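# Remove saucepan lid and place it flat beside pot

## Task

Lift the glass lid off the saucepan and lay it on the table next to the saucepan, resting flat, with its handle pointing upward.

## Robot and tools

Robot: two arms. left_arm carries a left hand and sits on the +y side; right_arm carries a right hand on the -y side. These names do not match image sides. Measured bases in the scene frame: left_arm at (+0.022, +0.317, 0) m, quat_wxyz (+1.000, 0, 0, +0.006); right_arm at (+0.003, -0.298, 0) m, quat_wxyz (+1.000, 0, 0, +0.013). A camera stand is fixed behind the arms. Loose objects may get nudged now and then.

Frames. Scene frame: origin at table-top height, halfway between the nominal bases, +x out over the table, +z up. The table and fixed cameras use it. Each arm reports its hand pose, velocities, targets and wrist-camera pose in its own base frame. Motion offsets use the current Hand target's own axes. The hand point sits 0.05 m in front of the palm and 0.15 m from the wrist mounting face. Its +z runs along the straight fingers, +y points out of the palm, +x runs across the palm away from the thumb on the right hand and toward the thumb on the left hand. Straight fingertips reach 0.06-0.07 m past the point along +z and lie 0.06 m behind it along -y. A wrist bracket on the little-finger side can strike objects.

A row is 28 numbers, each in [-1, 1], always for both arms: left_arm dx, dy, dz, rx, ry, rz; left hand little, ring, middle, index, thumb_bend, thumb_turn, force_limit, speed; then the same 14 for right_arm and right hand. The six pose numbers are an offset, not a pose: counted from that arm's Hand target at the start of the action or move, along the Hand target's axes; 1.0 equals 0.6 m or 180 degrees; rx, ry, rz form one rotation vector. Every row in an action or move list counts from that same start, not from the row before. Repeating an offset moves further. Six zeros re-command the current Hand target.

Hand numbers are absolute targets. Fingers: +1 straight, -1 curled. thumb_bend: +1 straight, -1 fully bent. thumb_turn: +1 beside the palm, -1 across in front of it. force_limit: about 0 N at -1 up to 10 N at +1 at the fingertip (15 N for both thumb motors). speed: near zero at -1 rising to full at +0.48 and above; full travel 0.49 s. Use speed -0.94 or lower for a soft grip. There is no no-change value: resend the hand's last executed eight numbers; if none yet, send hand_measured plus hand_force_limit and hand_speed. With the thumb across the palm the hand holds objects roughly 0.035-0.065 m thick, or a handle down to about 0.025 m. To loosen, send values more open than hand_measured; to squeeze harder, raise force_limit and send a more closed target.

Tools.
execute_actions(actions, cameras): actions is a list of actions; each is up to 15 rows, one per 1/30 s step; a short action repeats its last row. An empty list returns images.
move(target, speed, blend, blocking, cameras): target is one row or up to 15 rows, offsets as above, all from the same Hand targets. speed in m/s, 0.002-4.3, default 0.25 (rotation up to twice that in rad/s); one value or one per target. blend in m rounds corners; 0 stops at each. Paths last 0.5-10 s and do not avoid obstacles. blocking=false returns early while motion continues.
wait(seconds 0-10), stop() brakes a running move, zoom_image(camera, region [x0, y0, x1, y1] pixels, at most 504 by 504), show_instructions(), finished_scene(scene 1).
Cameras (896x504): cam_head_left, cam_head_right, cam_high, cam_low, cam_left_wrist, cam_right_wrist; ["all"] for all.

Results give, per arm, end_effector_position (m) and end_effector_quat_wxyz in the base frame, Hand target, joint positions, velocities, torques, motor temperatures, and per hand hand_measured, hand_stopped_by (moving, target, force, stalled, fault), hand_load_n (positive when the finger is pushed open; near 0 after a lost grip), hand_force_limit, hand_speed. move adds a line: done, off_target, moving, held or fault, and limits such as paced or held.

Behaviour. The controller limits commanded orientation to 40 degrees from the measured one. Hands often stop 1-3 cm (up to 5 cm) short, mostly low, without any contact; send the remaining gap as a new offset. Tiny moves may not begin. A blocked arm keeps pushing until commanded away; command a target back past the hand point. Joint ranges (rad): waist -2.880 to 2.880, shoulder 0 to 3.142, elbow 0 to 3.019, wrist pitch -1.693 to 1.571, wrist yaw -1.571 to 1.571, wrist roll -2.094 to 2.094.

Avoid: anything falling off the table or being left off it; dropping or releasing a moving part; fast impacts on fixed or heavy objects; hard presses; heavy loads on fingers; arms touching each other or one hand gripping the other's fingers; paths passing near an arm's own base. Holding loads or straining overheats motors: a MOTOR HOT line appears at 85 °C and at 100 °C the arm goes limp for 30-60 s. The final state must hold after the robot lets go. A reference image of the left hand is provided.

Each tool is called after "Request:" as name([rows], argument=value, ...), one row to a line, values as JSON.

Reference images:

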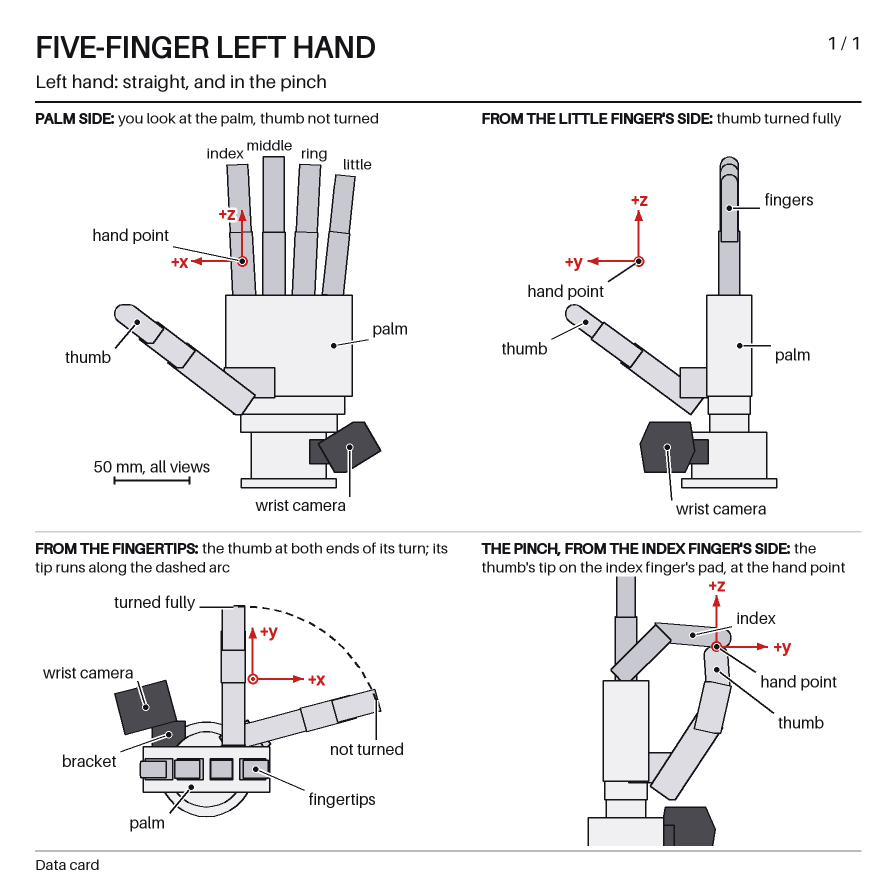

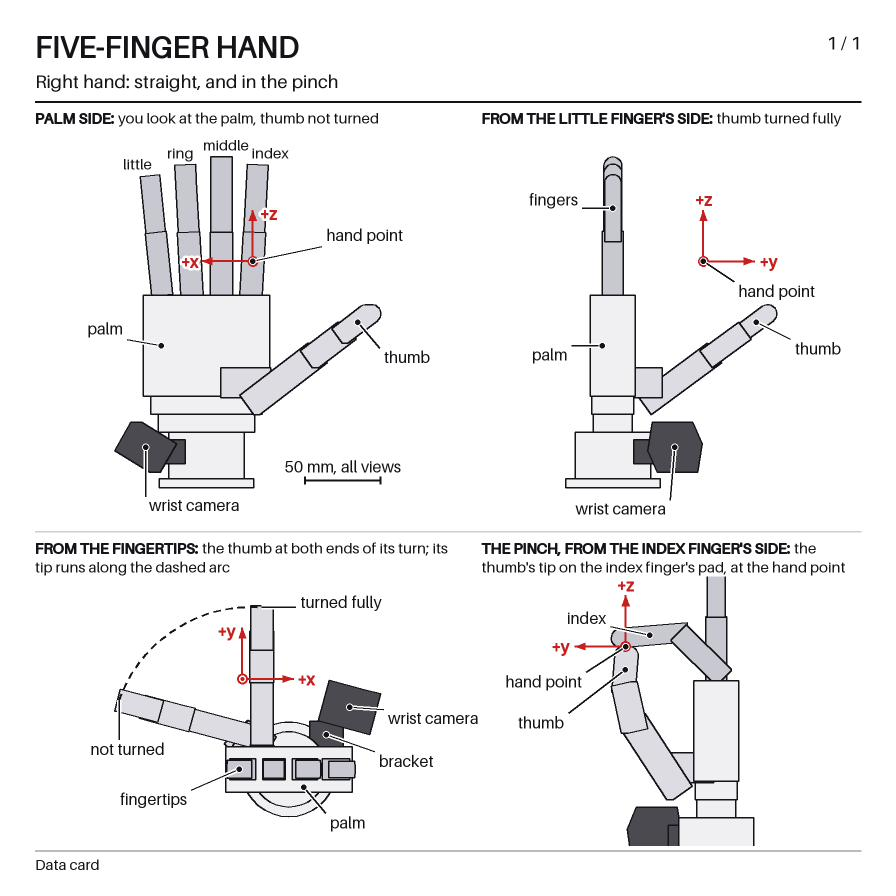

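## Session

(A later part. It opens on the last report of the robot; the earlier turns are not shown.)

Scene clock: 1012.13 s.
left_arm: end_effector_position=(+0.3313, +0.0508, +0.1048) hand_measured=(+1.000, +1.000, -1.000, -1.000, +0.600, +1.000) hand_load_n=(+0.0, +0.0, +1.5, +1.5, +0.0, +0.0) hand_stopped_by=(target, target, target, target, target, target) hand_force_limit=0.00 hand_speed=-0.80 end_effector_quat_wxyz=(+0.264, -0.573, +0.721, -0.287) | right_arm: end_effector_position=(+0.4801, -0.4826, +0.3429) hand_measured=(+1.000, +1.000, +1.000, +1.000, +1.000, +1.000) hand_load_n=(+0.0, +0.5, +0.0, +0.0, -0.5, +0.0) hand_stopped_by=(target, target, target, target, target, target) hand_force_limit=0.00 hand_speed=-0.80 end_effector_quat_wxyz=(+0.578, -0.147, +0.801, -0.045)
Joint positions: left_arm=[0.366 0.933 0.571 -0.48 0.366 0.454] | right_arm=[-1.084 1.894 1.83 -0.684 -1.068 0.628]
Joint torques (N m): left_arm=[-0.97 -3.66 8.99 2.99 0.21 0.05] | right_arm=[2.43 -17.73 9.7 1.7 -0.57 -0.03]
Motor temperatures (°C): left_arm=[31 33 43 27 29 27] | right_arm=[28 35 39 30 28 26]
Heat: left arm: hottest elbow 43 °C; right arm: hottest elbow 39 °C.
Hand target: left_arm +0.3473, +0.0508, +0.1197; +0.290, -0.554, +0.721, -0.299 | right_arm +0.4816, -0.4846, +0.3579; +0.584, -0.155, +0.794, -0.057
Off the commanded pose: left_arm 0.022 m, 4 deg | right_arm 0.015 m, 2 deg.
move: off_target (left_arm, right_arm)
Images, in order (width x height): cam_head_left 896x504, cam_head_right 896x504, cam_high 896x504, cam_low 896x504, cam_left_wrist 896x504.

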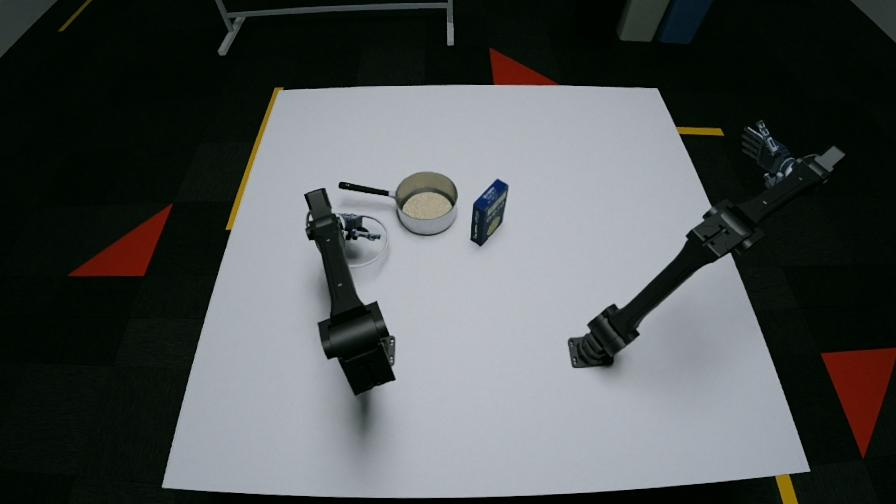

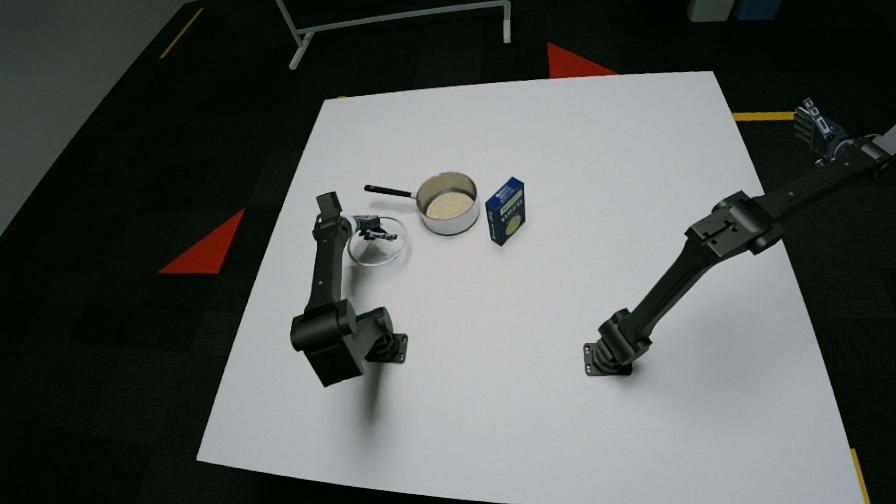

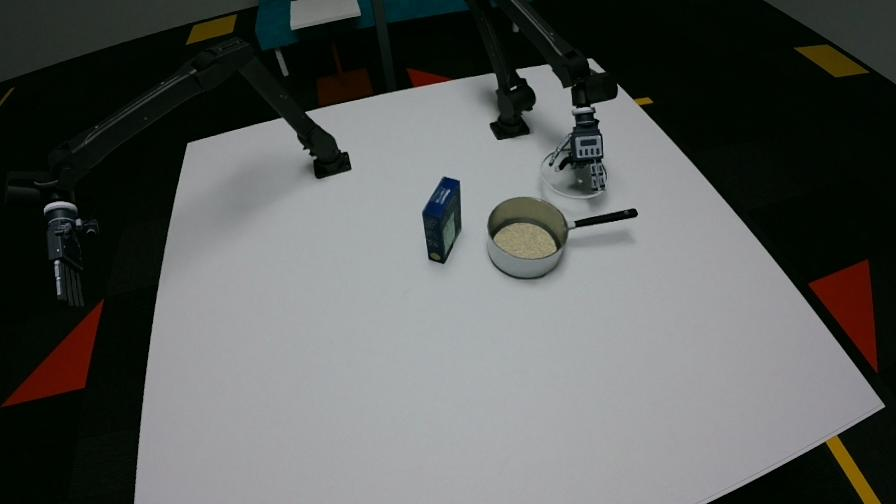

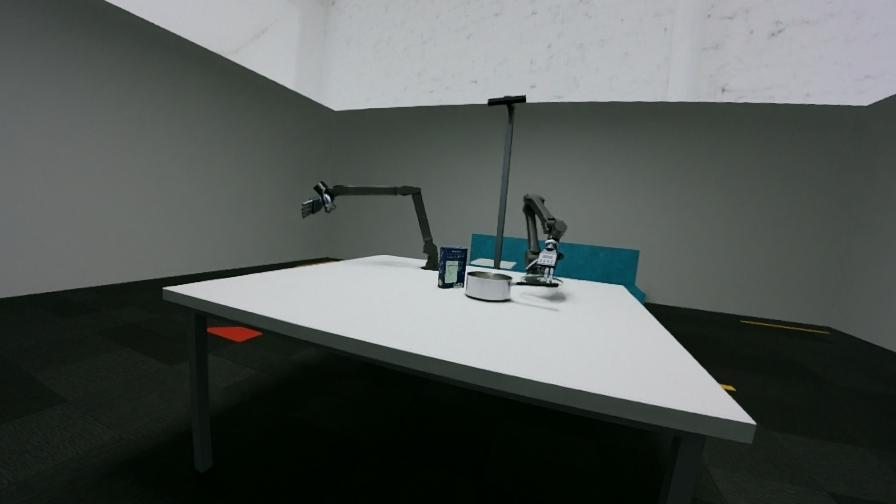

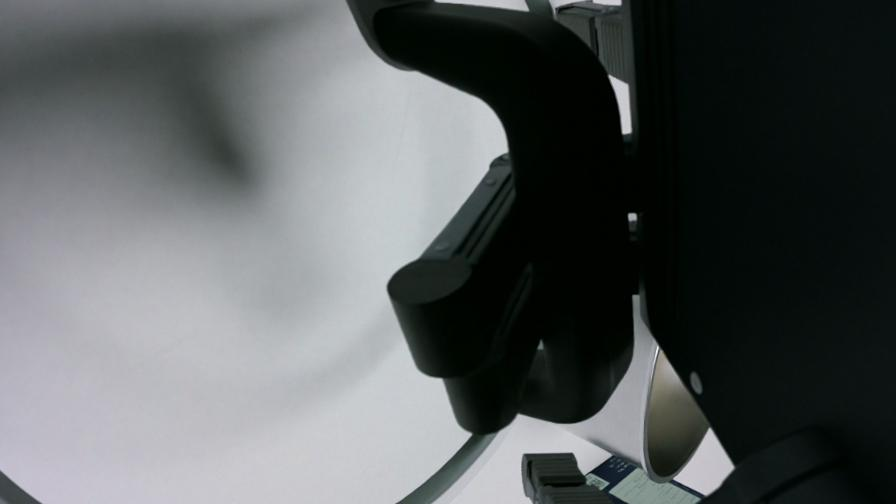

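Request:
move(target=[0,0.0566,0.049,0,0,0,1,1,-1,-1,0.6,1,0.0,-0.8,0,0,0,0,0,0,1,1,1,1,1,1,0,-0.8], speed=0.06, cameras=["cam_low", "cam_high", "cam_left_wrist"])

Request:
zoom_image(camera="cam_low", region=[505, 245, 575, 310])

Request:
zoom_image(camera="cam_high", region=[520, 120, 640, 220])

Scene clock: 1026.37 s.
left_arm: end_effector_position=(+0.3323, +0.0518, +0.0614) hand_measured=(+1.000, +1.000, -1.000, -1.000, +0.600, +1.000) hand_load_n=(+0.0, +0.0, +1.5, +1.5, +0.0, -0.5) hand_stopped_by=(target, target, target, target, target, target) hand_force_limit=0.00 hand_speed=-0.80 end_effector_quat_wxyz=(+0.265, -0.569, +0.724, -0.285) | right_arm: end_effector_position=(+0.4801, -0.4826, +0.3429) hand_measured=(+1.000, +1.000, +1.000, +1.000, +1.000, +1.000) hand_load_n=(+0.0, +0.0, +0.0, +0.0, +0.0, +0.0) hand_stopped_by=(target, target, target, target, target, target) hand_force_limit=0.00 hand_speed=-0.80 end_effector_quat_wxyz=(+0.578, -0.147, +0.801, -0.045)
Joint positions: left_arm=[0.366 1.011 0.488 -0.319 0.366 0.464] | right_arm=[-1.084 1.894 1.83 -0.684 -1.068 0.628]
Joint torques (N m): left_arm=[0.15 -3.78 8.34 2.96 0.52 0.05] | right_arm=[2.49 -17.61 9.66 1.74 -0.57 -0.04]
Heat: left arm: hottest elbow 42 °C; right arm: hottest elbow 40 °C.
Hand target: left_arm +0.3480, +0.0546, +0.0749; +0.290, -0.554, +0.721, -0.299 | right_arm +0.4816, -0.4846, +0.3579; +0.584, -0.155, +0.794, -0.057
Off the commanded pose: left_arm 0.021 m, 4 deg | right_arm 0.015 m, 2 deg.
move: off_target (left_arm, right_arm)
Images, in order (width x height): cam_high 896x504, cam_low 896x504, cam_left_wrist 896x504.

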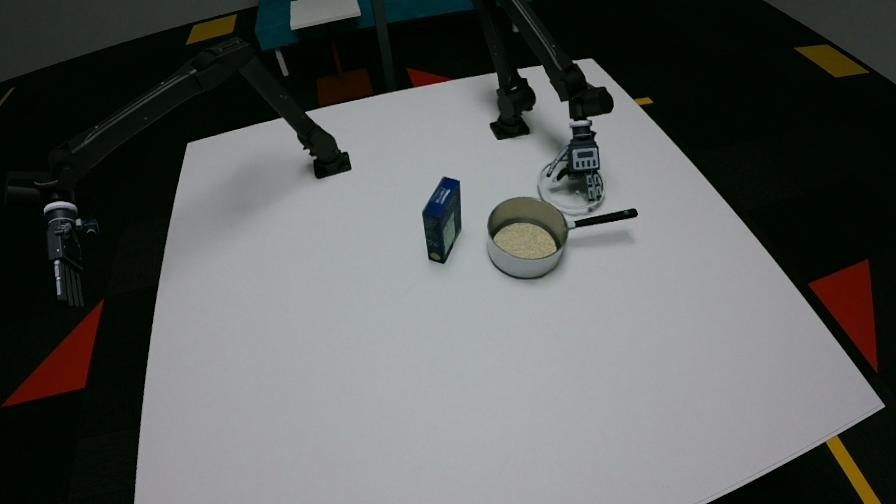

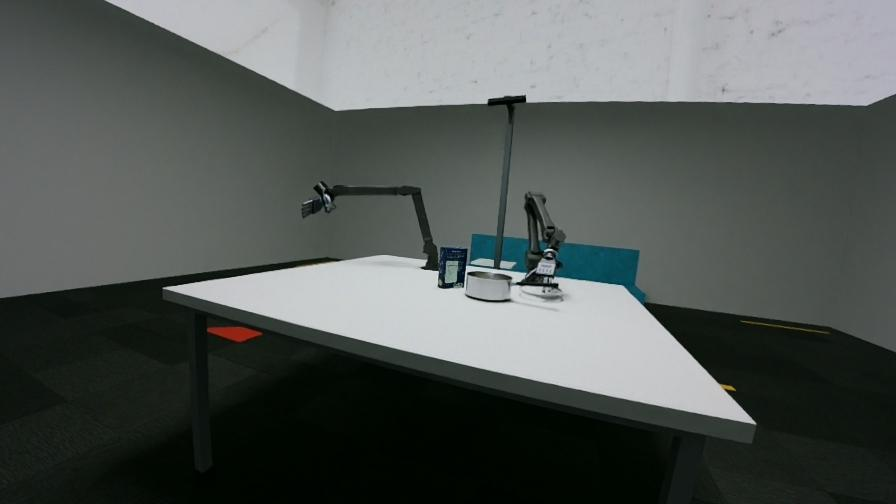

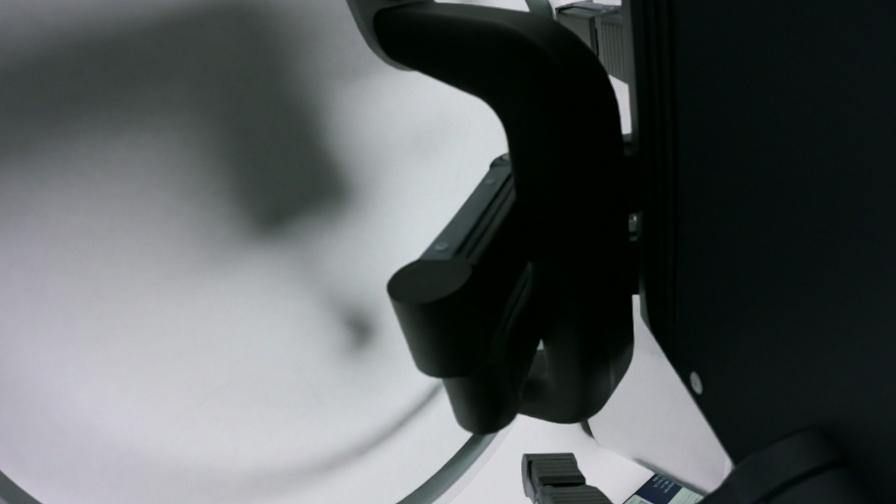

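Scaled by 7.200.

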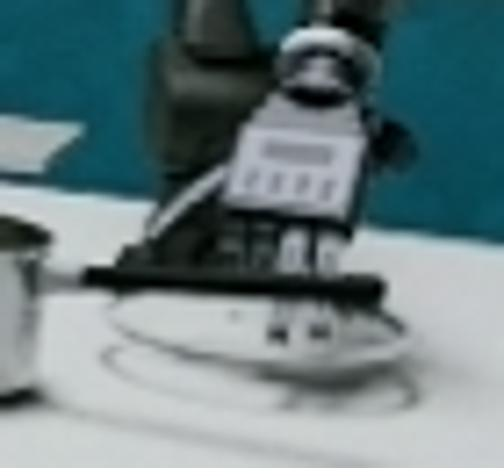

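Scaled by 4.200.

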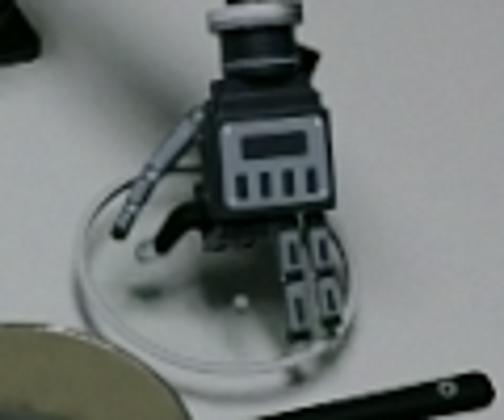

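Request:
move(target=[0,0.0277,0.0239,0,0,0,1,1,-1,-1,0.6,1,0.0,-0.8,0,0,0,0,0,0,1,1,1,1,1,1,0,-0.8], speed=0.04, cameras=["cam_low", "cam_high", "cam_left_wrist"])

Request:
zoom_image(camera="cam_low", region=[505, 245, 575, 310])

Request:
zoom_image(camera="cam_high", region=[520, 120, 640, 220])

Scene clock: 1038.17 s.
left_arm: end_effector_position=(+0.3333, +0.0522, +0.0406) hand_measured=(+1.000, +1.000, -1.000, -1.000, +0.600, +1.000) hand_load_n=(+0.0, +0.0, +1.5, +1.5, +0.0, +0.0) hand_stopped_by=(target, target, target, target, target, target) hand_force_limit=0.00 hand_speed=-0.80 end_effector_quat_wxyz=(+0.266, -0.567, +0.725, -0.286) | right_arm: end_effector_position=(+0.4801, -0.4826, +0.3429) hand_measured=(+1.000, +1.000, +1.000, +1.000, +1.000, +1.000) hand_load_n=(+0.0, +0.0, +0.0, +0.0, +0.0, +0.0) hand_stopped_by=(target, target, target, target, target, target) hand_force_limit=0.00 hand_speed=-0.80 end_effector_quat_wxyz=(+0.578, -0.147, +0.801, -0.045)
Joint positions: left_arm=[0.366 1.062 0.453 -0.231 0.367 0.468] | right_arm=[-1.084 1.894 1.83 -0.684 -1.068 0.628]
Joint torques (N m): left_arm=[0.62 -4.07 7.9 2.99 0.57 0.05] | right_arm=[2.43 -17.73 9.7 1.7 -0.57 -0.05]
Heat: left arm: hottest elbow 42 °C; right arm: hottest elbow 40 °C.
Hand target: left_arm +0.3484, +0.0565, +0.0530; +0.290, -0.554, +0.721, -0.299 | right_arm +0.4816, -0.4846, +0.3579; +0.584, -0.155, +0.794, -0.057
Off the commanded pose: left_arm 0.020 m, 4 deg | right_arm 0.015 m, 2 deg.
move: off_target (left_arm, right_arm)
Images, in order (width x height): cam_high 896x504, cam_low 896x504, cam_left_wrist 896x504.

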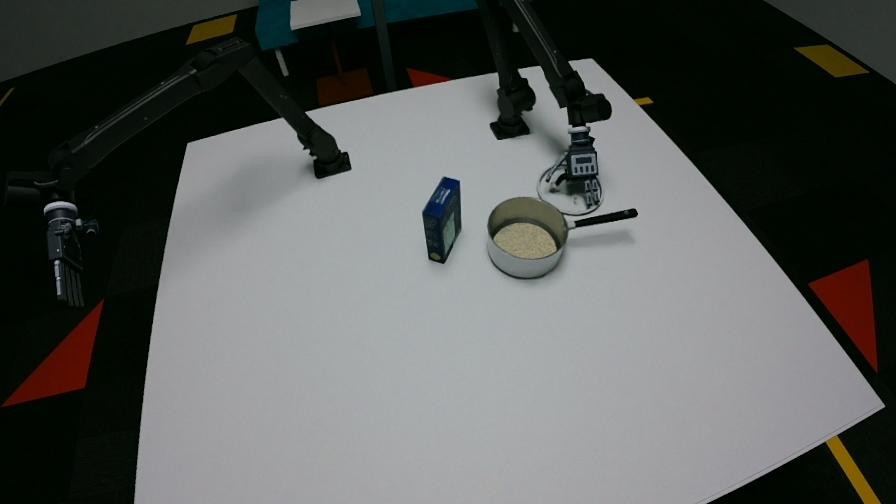

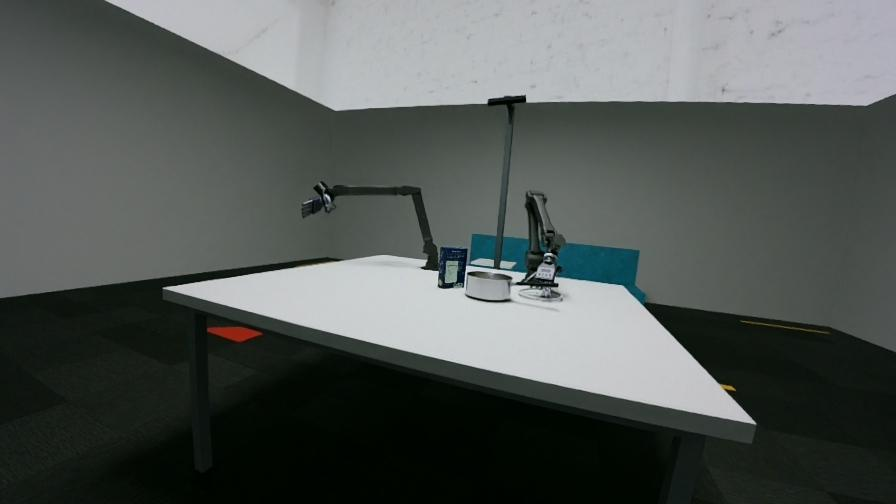

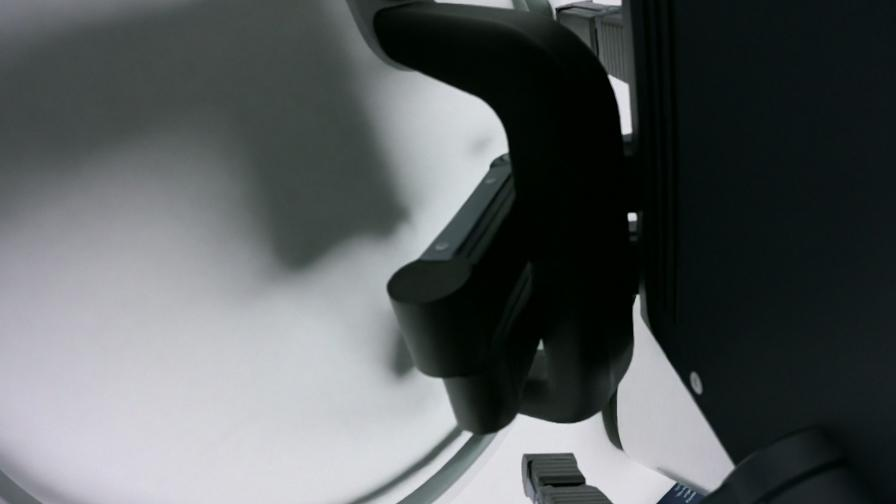

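Scaled by 7.200.

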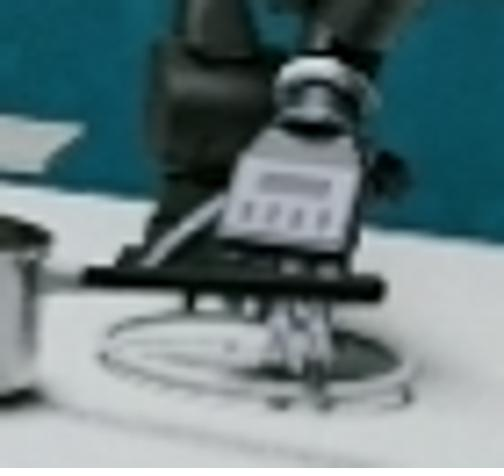

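Scaled by 4.200.

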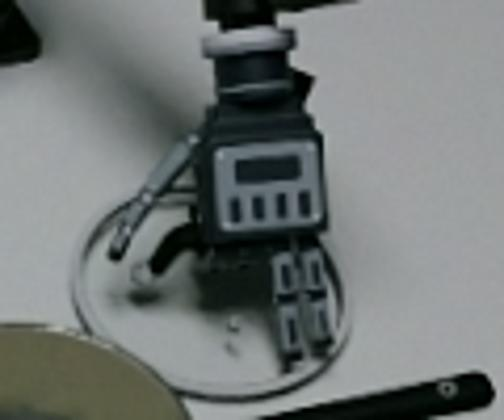

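Request:
move(target=[0,0.0163,0.0141,0,0,0,1,1,-1,-1,0.6,1,0.0,-0.8,0,0,0,0,0,0,1,1,1,1,1,1,0,-0.8], speed=0.03, cameras=["cam_low", "cam_high", "cam_left_wrist"])

Request:
zoom_image(camera="cam_low", region=[505, 245, 575, 310])

Request:
zoom_image(camera="cam_high", region=[520, 120, 640, 220])

Scene clock: 1046.70 s.
left_arm: end_effector_position=(+0.3383, +0.0528, +0.0334) hand_measured=(+1.000, +1.000, -1.000, -1.000, +0.600, +1.000) hand_load_n=(+0.0, +0.0, +2.5, +0.0, +0.0, -0.5) hand_stopped_by=(target, target, target, target, target, target) hand_force_limit=0.00 hand_speed=-0.80 end_effector_quat_wxyz=(+0.272, -0.562, +0.725, -0.291) | right_arm: end_effector_position=(+0.4801, -0.4826, +0.3429) hand_measured=(+1.000, +1.000, +1.000, +1.000, +1.000, +1.000) hand_load_n=(+0.0, +0.0, +0.0, +0.0, +0.0, -0.5) hand_stopped_by=(target, target, target, target, target, target) hand_force_limit=0.00 hand_speed=-0.80 end_effector_quat_wxyz=(+0.578, -0.147, +0.801, -0.045)
Joint positions: left_arm=[0.366 1.092 0.44 -0.172 0.375 0.47] | right_arm=[-1.084 1.894 1.83 -0.684 -1.068 0.628]
Joint torques (N m): left_arm=[0.97 -3.66 7.23 2.82 0.41 0.06] | right_arm=[2.32 -17.61 9.68 1.69 -0.57 -0.04]
Heat: left arm: hottest elbow 41 °C; right arm: hottest elbow 40 °C.
Hand target: left_arm +0.3487, +0.0576, +0.0402; +0.290, -0.554, +0.721, -0.299 | right_arm +0.4816, -0.4846, +0.3579; +0.584, -0.155, +0.794, -0.057
Off the commanded pose: left_arm 0.013 m, 2 deg | right_arm 0.015 m, 2 deg.
move: off_target (left_arm, right_arm)
Images, in order (width x height): cam_high 896x504, cam_low 896x504, cam_left_wrist 896x504.

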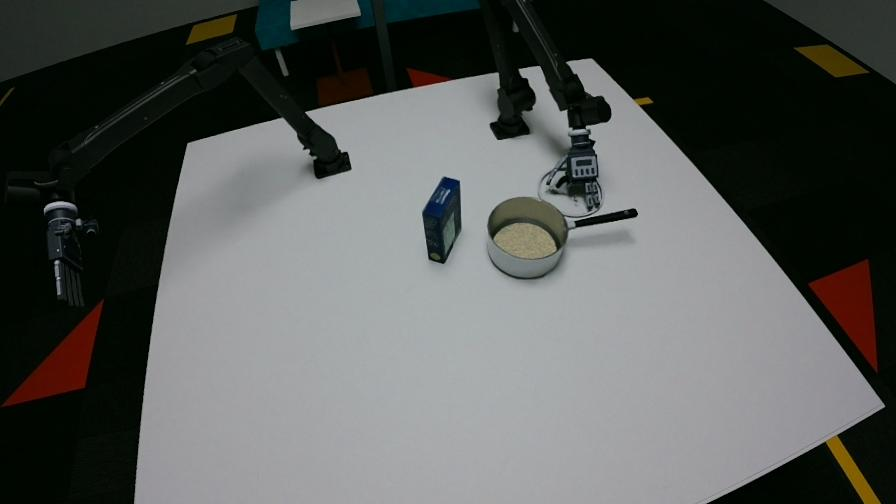

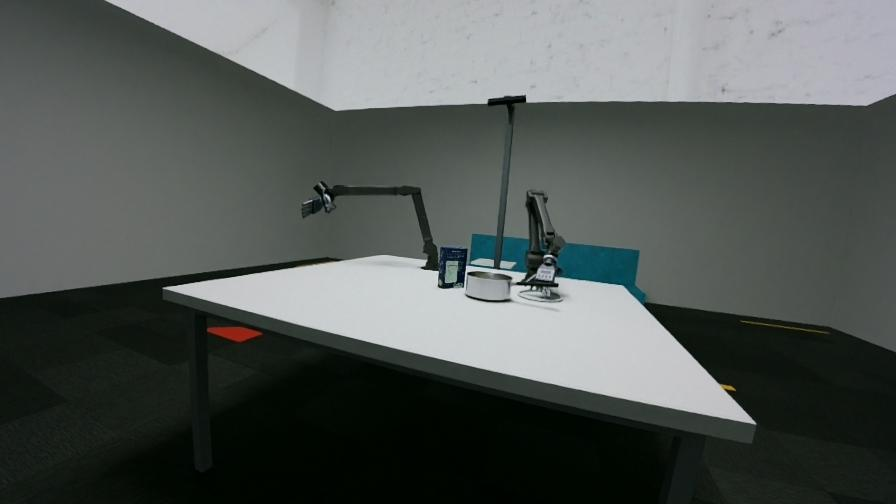

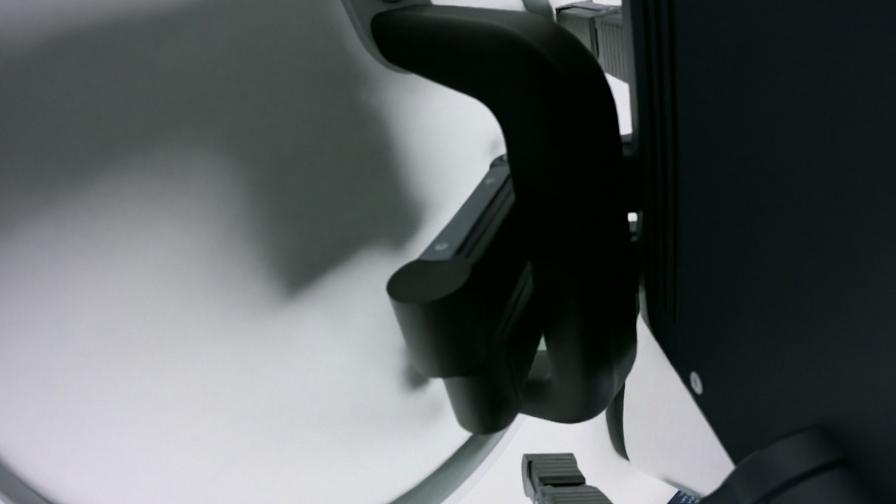

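Scaled by 7.200.

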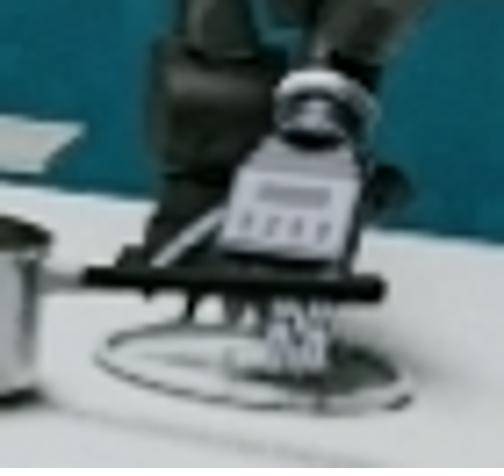

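Scaled by 4.200.

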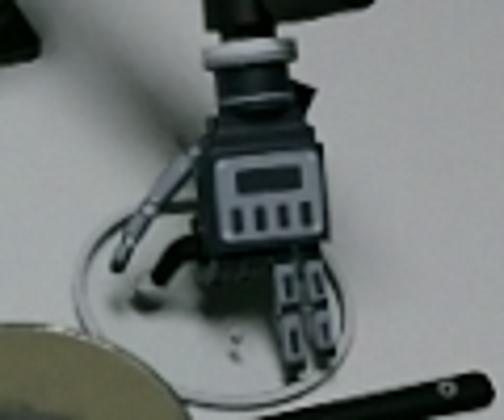

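Request:
move(target=[0,-0.008,-0.0068,0,0,0,1,1,-0.85,-0.85,0.6,1,0.0,-0.8,0,0,0,0,0,0,1,1,1,1,1,1,0,-0.8], speed=0.03, cameras=["cam_left_wrist"])

Scene clock: 1060.23 s.
left_arm: end_effector_position=(+0.3387, +0.0527, +0.0337) hand_measured=(+1.000, +1.000, -0.850, -0.850, +0.600, +1.000) hand_load_n=(+0.0, +0.0, +0.0, +0.0, +0.0, +0.0) hand_stopped_by=(target, target, target, target, target, target) hand_force_limit=0.00 hand_speed=-0.80 end_effector_quat_wxyz=(+0.273, -0.563, +0.724, -0.291) | right_arm: end_effector_position=(+0.4801, -0.4826, +0.3429) hand_measured=(+1.000, +1.000, +1.000, +1.000, +1.000, +1.000) hand_load_n=(+0.0, +0.0, +0.0, +0.0, +0.0, +0.0) hand_stopped_by=(target, target, target, target, target, target) hand_force_limit=0.00 hand_speed=-0.80 end_effector_quat_wxyz=(+0.578, -0.147, +0.801, -0.045)
Joint positions: left_arm=[0.366 1.092 0.44 -0.17 0.375 0.467] | right_arm=[-1.084 1.894 1.83 -0.684 -1.068 0.628]
Joint torques (N m): left_arm=[0.79 -4.89 7.97 1.85 0.34 0.04] | right_arm=[2.55 -17.73 9.63 1.72 -0.56 -0.05]
Heat: left arm: hottest elbow 39 °C; right arm: hottest elbow 40 °C.
Hand target: left_arm +0.3486, +0.0570, +0.0465; +0.290, -0.554, +0.721, -0.299 | right_arm +0.4816, -0.4846, +0.3579; +0.584, -0.155, +0.794, -0.057
Off the commanded pose: left_arm 0.017 m, 2 deg | right_arm 0.015 m, 2 deg.
move: off_target (left_arm, right_arm)
Images, in order (width x height): cam_left_wrist 896x504.

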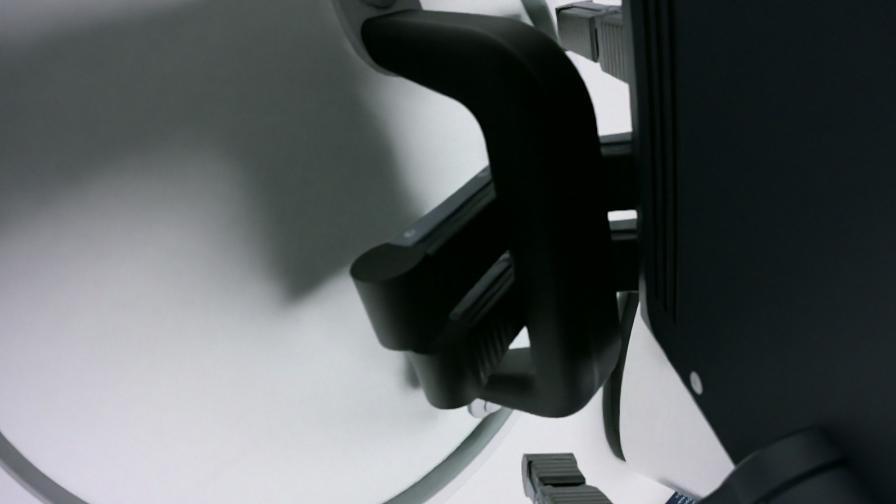

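Request:
move(target=[-0.001,-0.0063,-0.0055,-0.024,0,0,1,1,-0.72,-0.72,0.6,1,0.0,-0.8,0,0,0,0,0,0,1,1,1,1,1,1,0,-0.8], speed=0.03, cameras=["cam_left_wrist", "cam_low"])

Request:
zoom_image(camera="cam_low", region=[505, 245, 575, 310])

Scene clock: 1069.13 s.
left_arm: end_effector_position=(+0.3347, +0.0569, +0.0372) hand_measured=(+1.000, +1.000, -0.720, -0.720, +0.600, +1.000) hand_load_n=(+0.0, +0.0, +0.0, +0.0, +0.0, +0.0) hand_stopped_by=(target, target, target, target, target, target) hand_force_limit=0.00 hand_speed=-0.80 end_effector_quat_wxyz=(+0.260, -0.575, +0.728, -0.267) | right_arm: end_effector_position=(+0.4801, -0.4826, +0.3429) hand_measured=(+1.000, +1.000, +1.000, +1.000, +1.000, +1.000) hand_load_n=(+0.0, +0.0, +0.0, +0.0, +0.0, +0.0) hand_stopped_by=(target, target, target, target, target, target) hand_force_limit=0.00 hand_speed=-0.80 end_effector_quat_wxyz=(+0.578, -0.147, +0.801, -0.045)
Joint positions: left_arm=[0.357 1.088 0.474 -0.254 0.331 0.47] | right_arm=[-1.084 1.894 1.83 -0.684 -1.068 0.628]
Joint torques (N m): left_arm=[-0.91 -3.9 9.89 0.84 0.01 0.06] | right_arm=[2.43 -17.73 9.62 1.73 -0.57 -0.04]
Heat: left arm: hottest elbow 39 °C; right arm: hottest elbow 40 °C.
Hand target: left_arm +0.3486, +0.0573, +0.0515; +0.269, -0.564, +0.732, -0.272 | right_arm +0.4816, -0.4846, +0.3579; +0.584, -0.155, +0.794, -0.057
Off the commanded pose: left_arm 0.020 m, 2 deg | right_arm 0.015 m, 2 deg.
move: off_target (left_arm, right_arm)
Images, in order (width x height): cam_low 896x504, cam_left_wrist 896x504.

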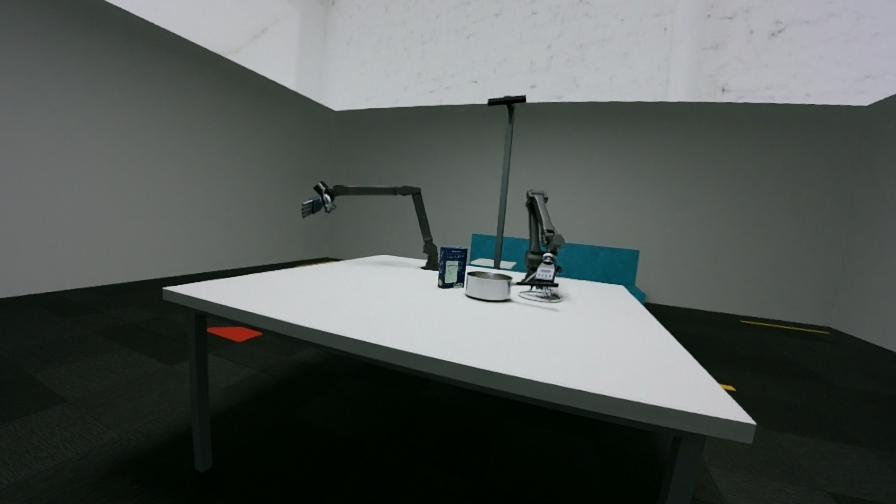

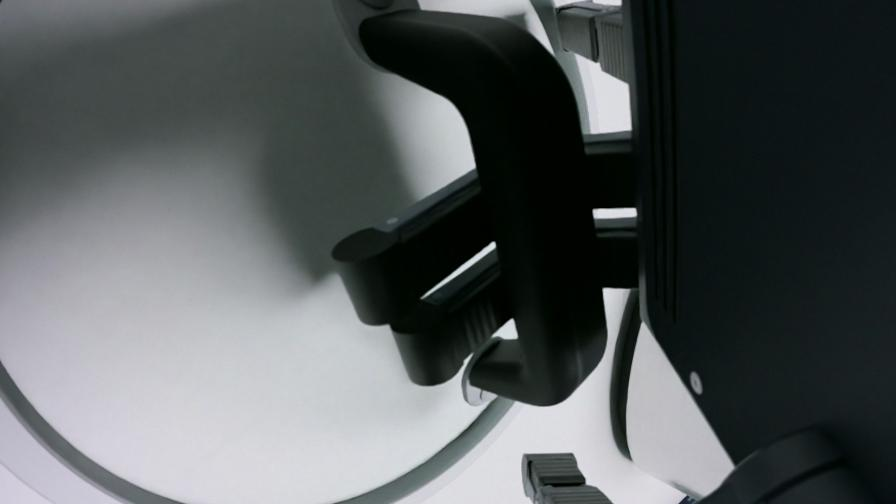

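Scaled by 7.200.

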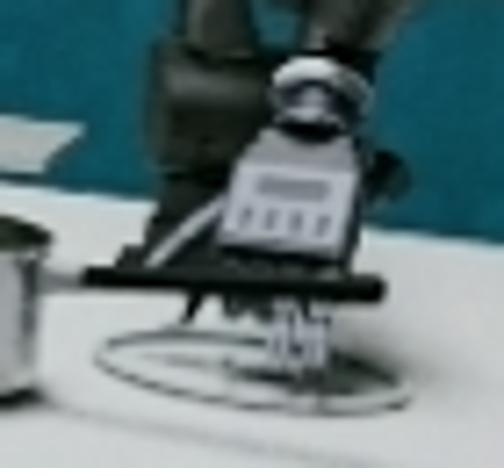

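Request:
move(target=[-0.0012,-0.0094,-0.0094,0,0,0,1,1,-0.62,-0.6,0.6,1,0.0,-0.8,0,0,0,0,0,0,1,1,1,1,1,1,0,-0.8], speed=0.03, cameras=["cam_left_wrist", "cam_low"])

Request:
zoom_image(camera="cam_low", region=[505, 245, 575, 310])

Scene clock: 1086.03 s.
left_arm: end_effector_position=(+0.3325, +0.0561, +0.0399) hand_measured=(+1.000, +1.000, -0.620, -0.600, +0.600, +1.000) hand_load_n=(+0.0, +0.5, +0.0, +0.0, +0.0, +0.0) hand_stopped_by=(target, target, target, target, target, target) hand_force_limit=0.00 hand_speed=-0.80 end_effector_quat_wxyz=(+0.253, -0.578, +0.729, -0.265) | right_arm: end_effector_position=(+0.4801, -0.4826, +0.3429) hand_measured=(+1.000, +1.000, +1.000, +1.000, +1.000, +1.000) hand_load_n=(+0.0, +0.0, +0.0, +0.0, +0.0, +0.0) hand_stopped_by=(target, target, target, target, target, target) hand_force_limit=0.00 hand_speed=-0.80 end_effector_quat_wxyz=(+0.578, -0.147, +0.801, -0.045)
Joint positions: left_arm=[0.357 1.082 0.485 -0.287 0.331 0.47] | right_arm=[-1.084 1.894 1.83 -0.684 -1.068 0.628]
Joint torques (N m): left_arm=[-0.91 -4.78 10.17 0.9 0.04 0.07] | right_arm=[2.37 -17.61 9.68 1.72 -0.57 -0.04]
Heat: left arm: hottest elbow 39 °C; right arm: hottest elbow 40 °C.
Hand target: left_arm +0.3486, +0.0573, +0.0595; +0.269, -0.564, +0.732, -0.272 | right_arm +0.4816, -0.4846, +0.3579; +0.584, -0.155, +0.794, -0.057
Off the commanded pose: left_arm 0.025 m, 2 deg | right_arm 0.015 m, 2 deg.
move: off_target (left_arm, right_arm)
Images, in order (width x height): cam_low 896x504, cam_left_wrist 896x504.

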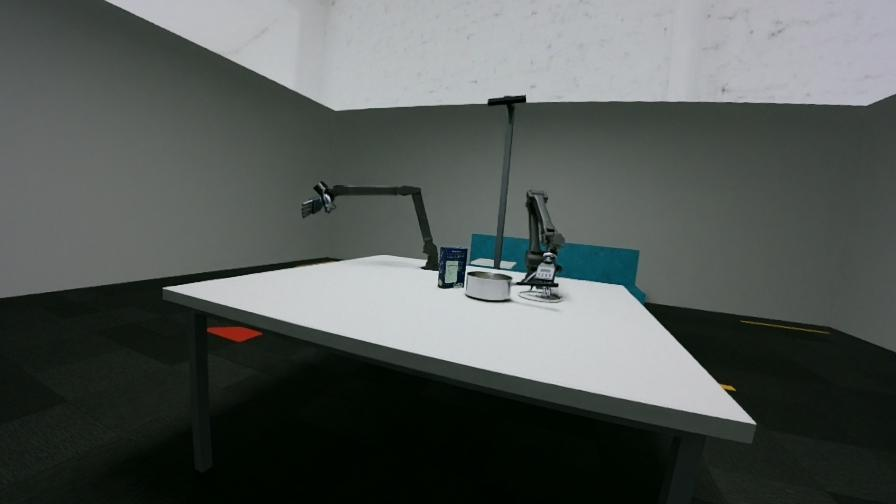

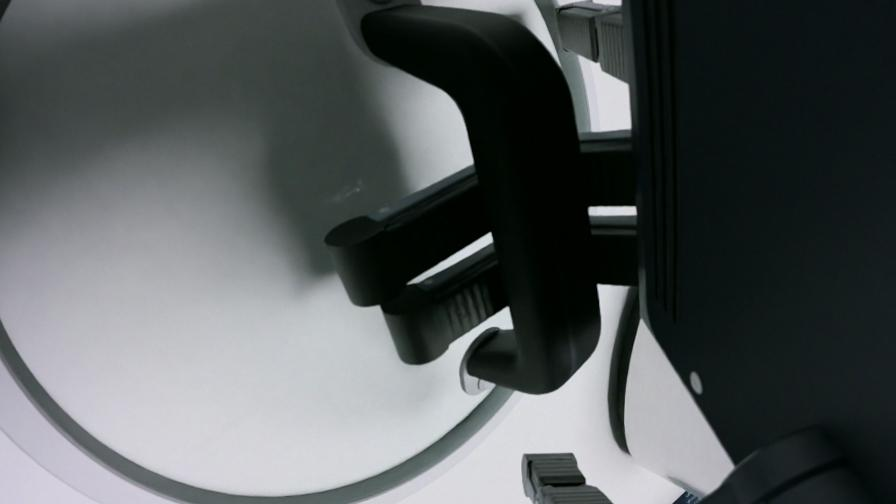

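Scaled by 7.200.

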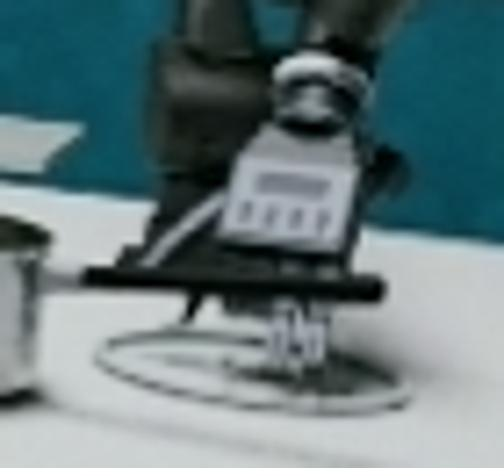

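Request:
zoom_image(camera="cam_low", region=[515, 270, 570, 305])

Request:
execute_actions(actions=[], cameras=["cam_high", "cam_head_right", "cam_head_left"])

Request:
zoom_image(camera="cam_high", region=[535, 140, 615, 220])

Request:
zoom_image(camera="cam_head_right", region=[330, 190, 430, 280])

Scaled by 9.164.

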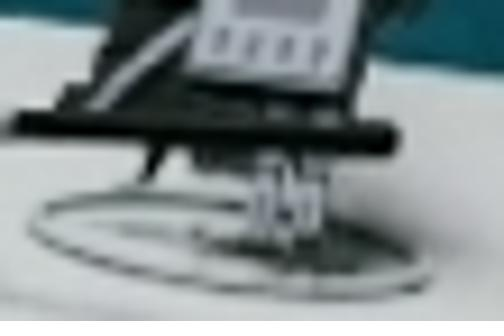

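Scene clock: 1098.77 s.
left_arm: end_effector_position=(+0.3325, +0.0561, +0.0399) hand_measured=(+1.000, +1.000, -0.620, -0.600, +0.600, +1.000) hand_load_n=(+0.0, +0.0, +0.0, +0.0, +0.0, +0.0) hand_stopped_by=(target, target, target, target, target, target) hand_force_limit=0.00 hand_speed=-0.80 end_effector_quat_wxyz=(+0.253, -0.578, +0.729, -0.265) | right_arm: end_effector_position=(+0.4801, -0.4826, +0.3429) hand_measured=(+1.000, +1.000, +1.000, +1.000, +1.000, +1.000) hand_load_n=(+0.0, +0.0, +0.0, +0.0, +0.0, +0.0) hand_stopped_by=(target, target, target, target, target, target) hand_force_limit=0.00 hand_speed=-0.80 end_effector_quat_wxyz=(+0.578, -0.147, +0.801, -0.045)
Joint positions: left_arm=[0.357 1.082 0.485 -0.287 0.331 0.47] | right_arm=[-1.084 1.894 1.83 -0.684 -1.068 0.628]
Joint velocities: within noise
Joint torques (N m): left_arm=[-0.91 -4.78 10.17 0.87 0.04 0.06] | right_arm=[2.43 -17.79 9.63 1.72 -0.56 -0.04]
Motor temperatures (°C): left_arm=[31 32 39 27 29 27] | right_arm=[28 35 40 30 28 26]
Heat: left arm: hottest elbow 39 °C; right arm: hottest elbow 40 °C.
Hand target: left_arm +0.3486, +0.0573, +0.0595; +0.269, -0.564, +0.732, -0.272 | right_arm +0.4816, -0.4846, +0.3579; +0.584, -0.155, +0.794, -0.057
Off the commanded pose: left_arm 0.025 m, 2 deg | right_arm 0.015 m, 2 deg.
Images, in order (width x height): cam_head_left 896x504, cam_head_right 896x504, cam_high 896x504.

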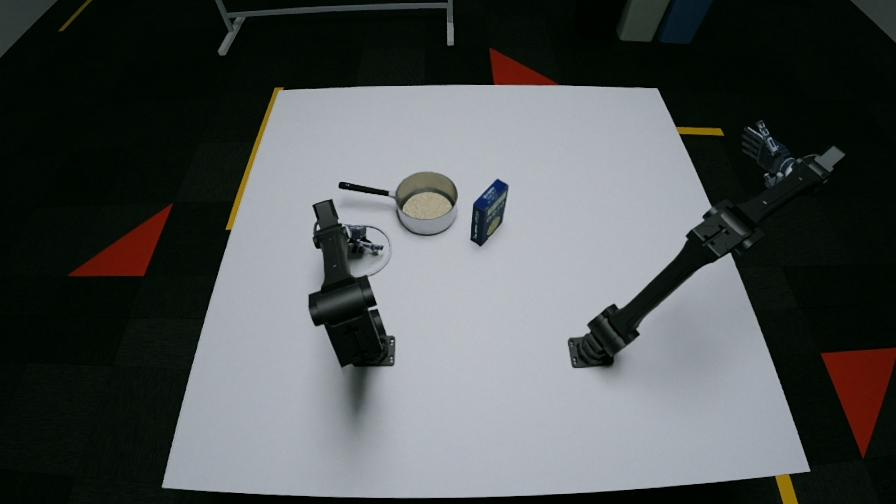

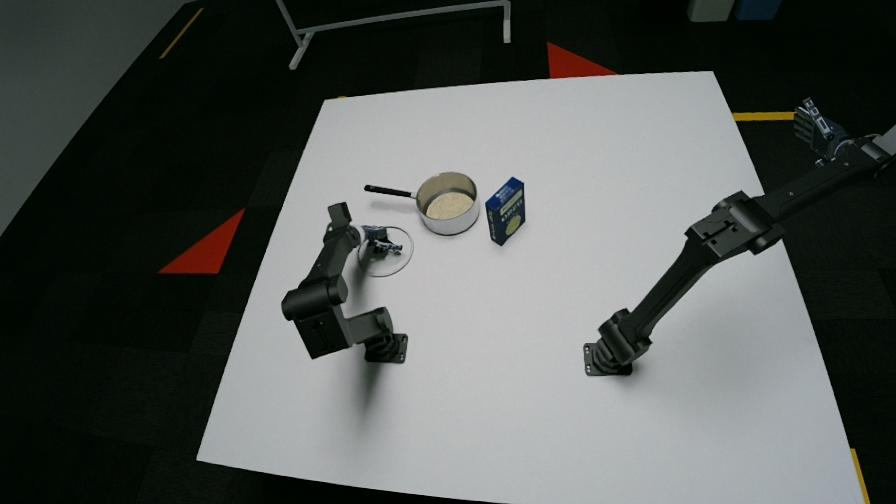

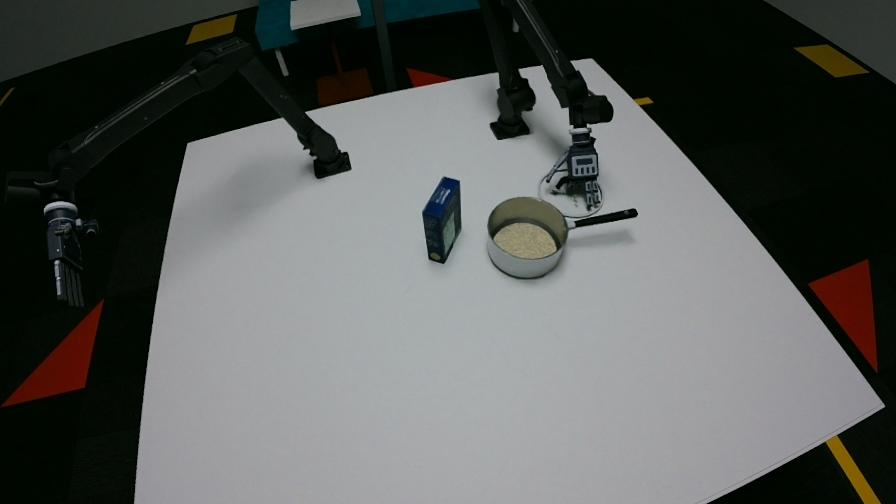

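Scaled by 6.300.

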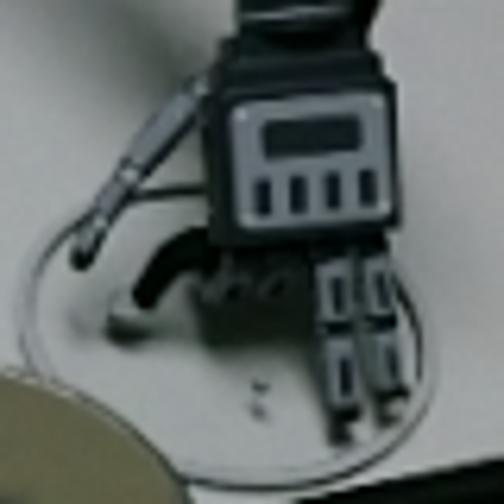

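Scaled by 5.040.

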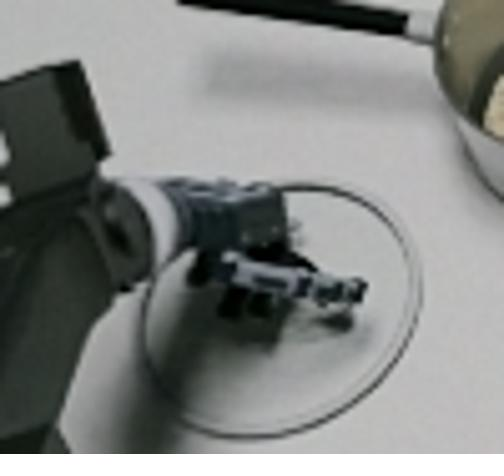

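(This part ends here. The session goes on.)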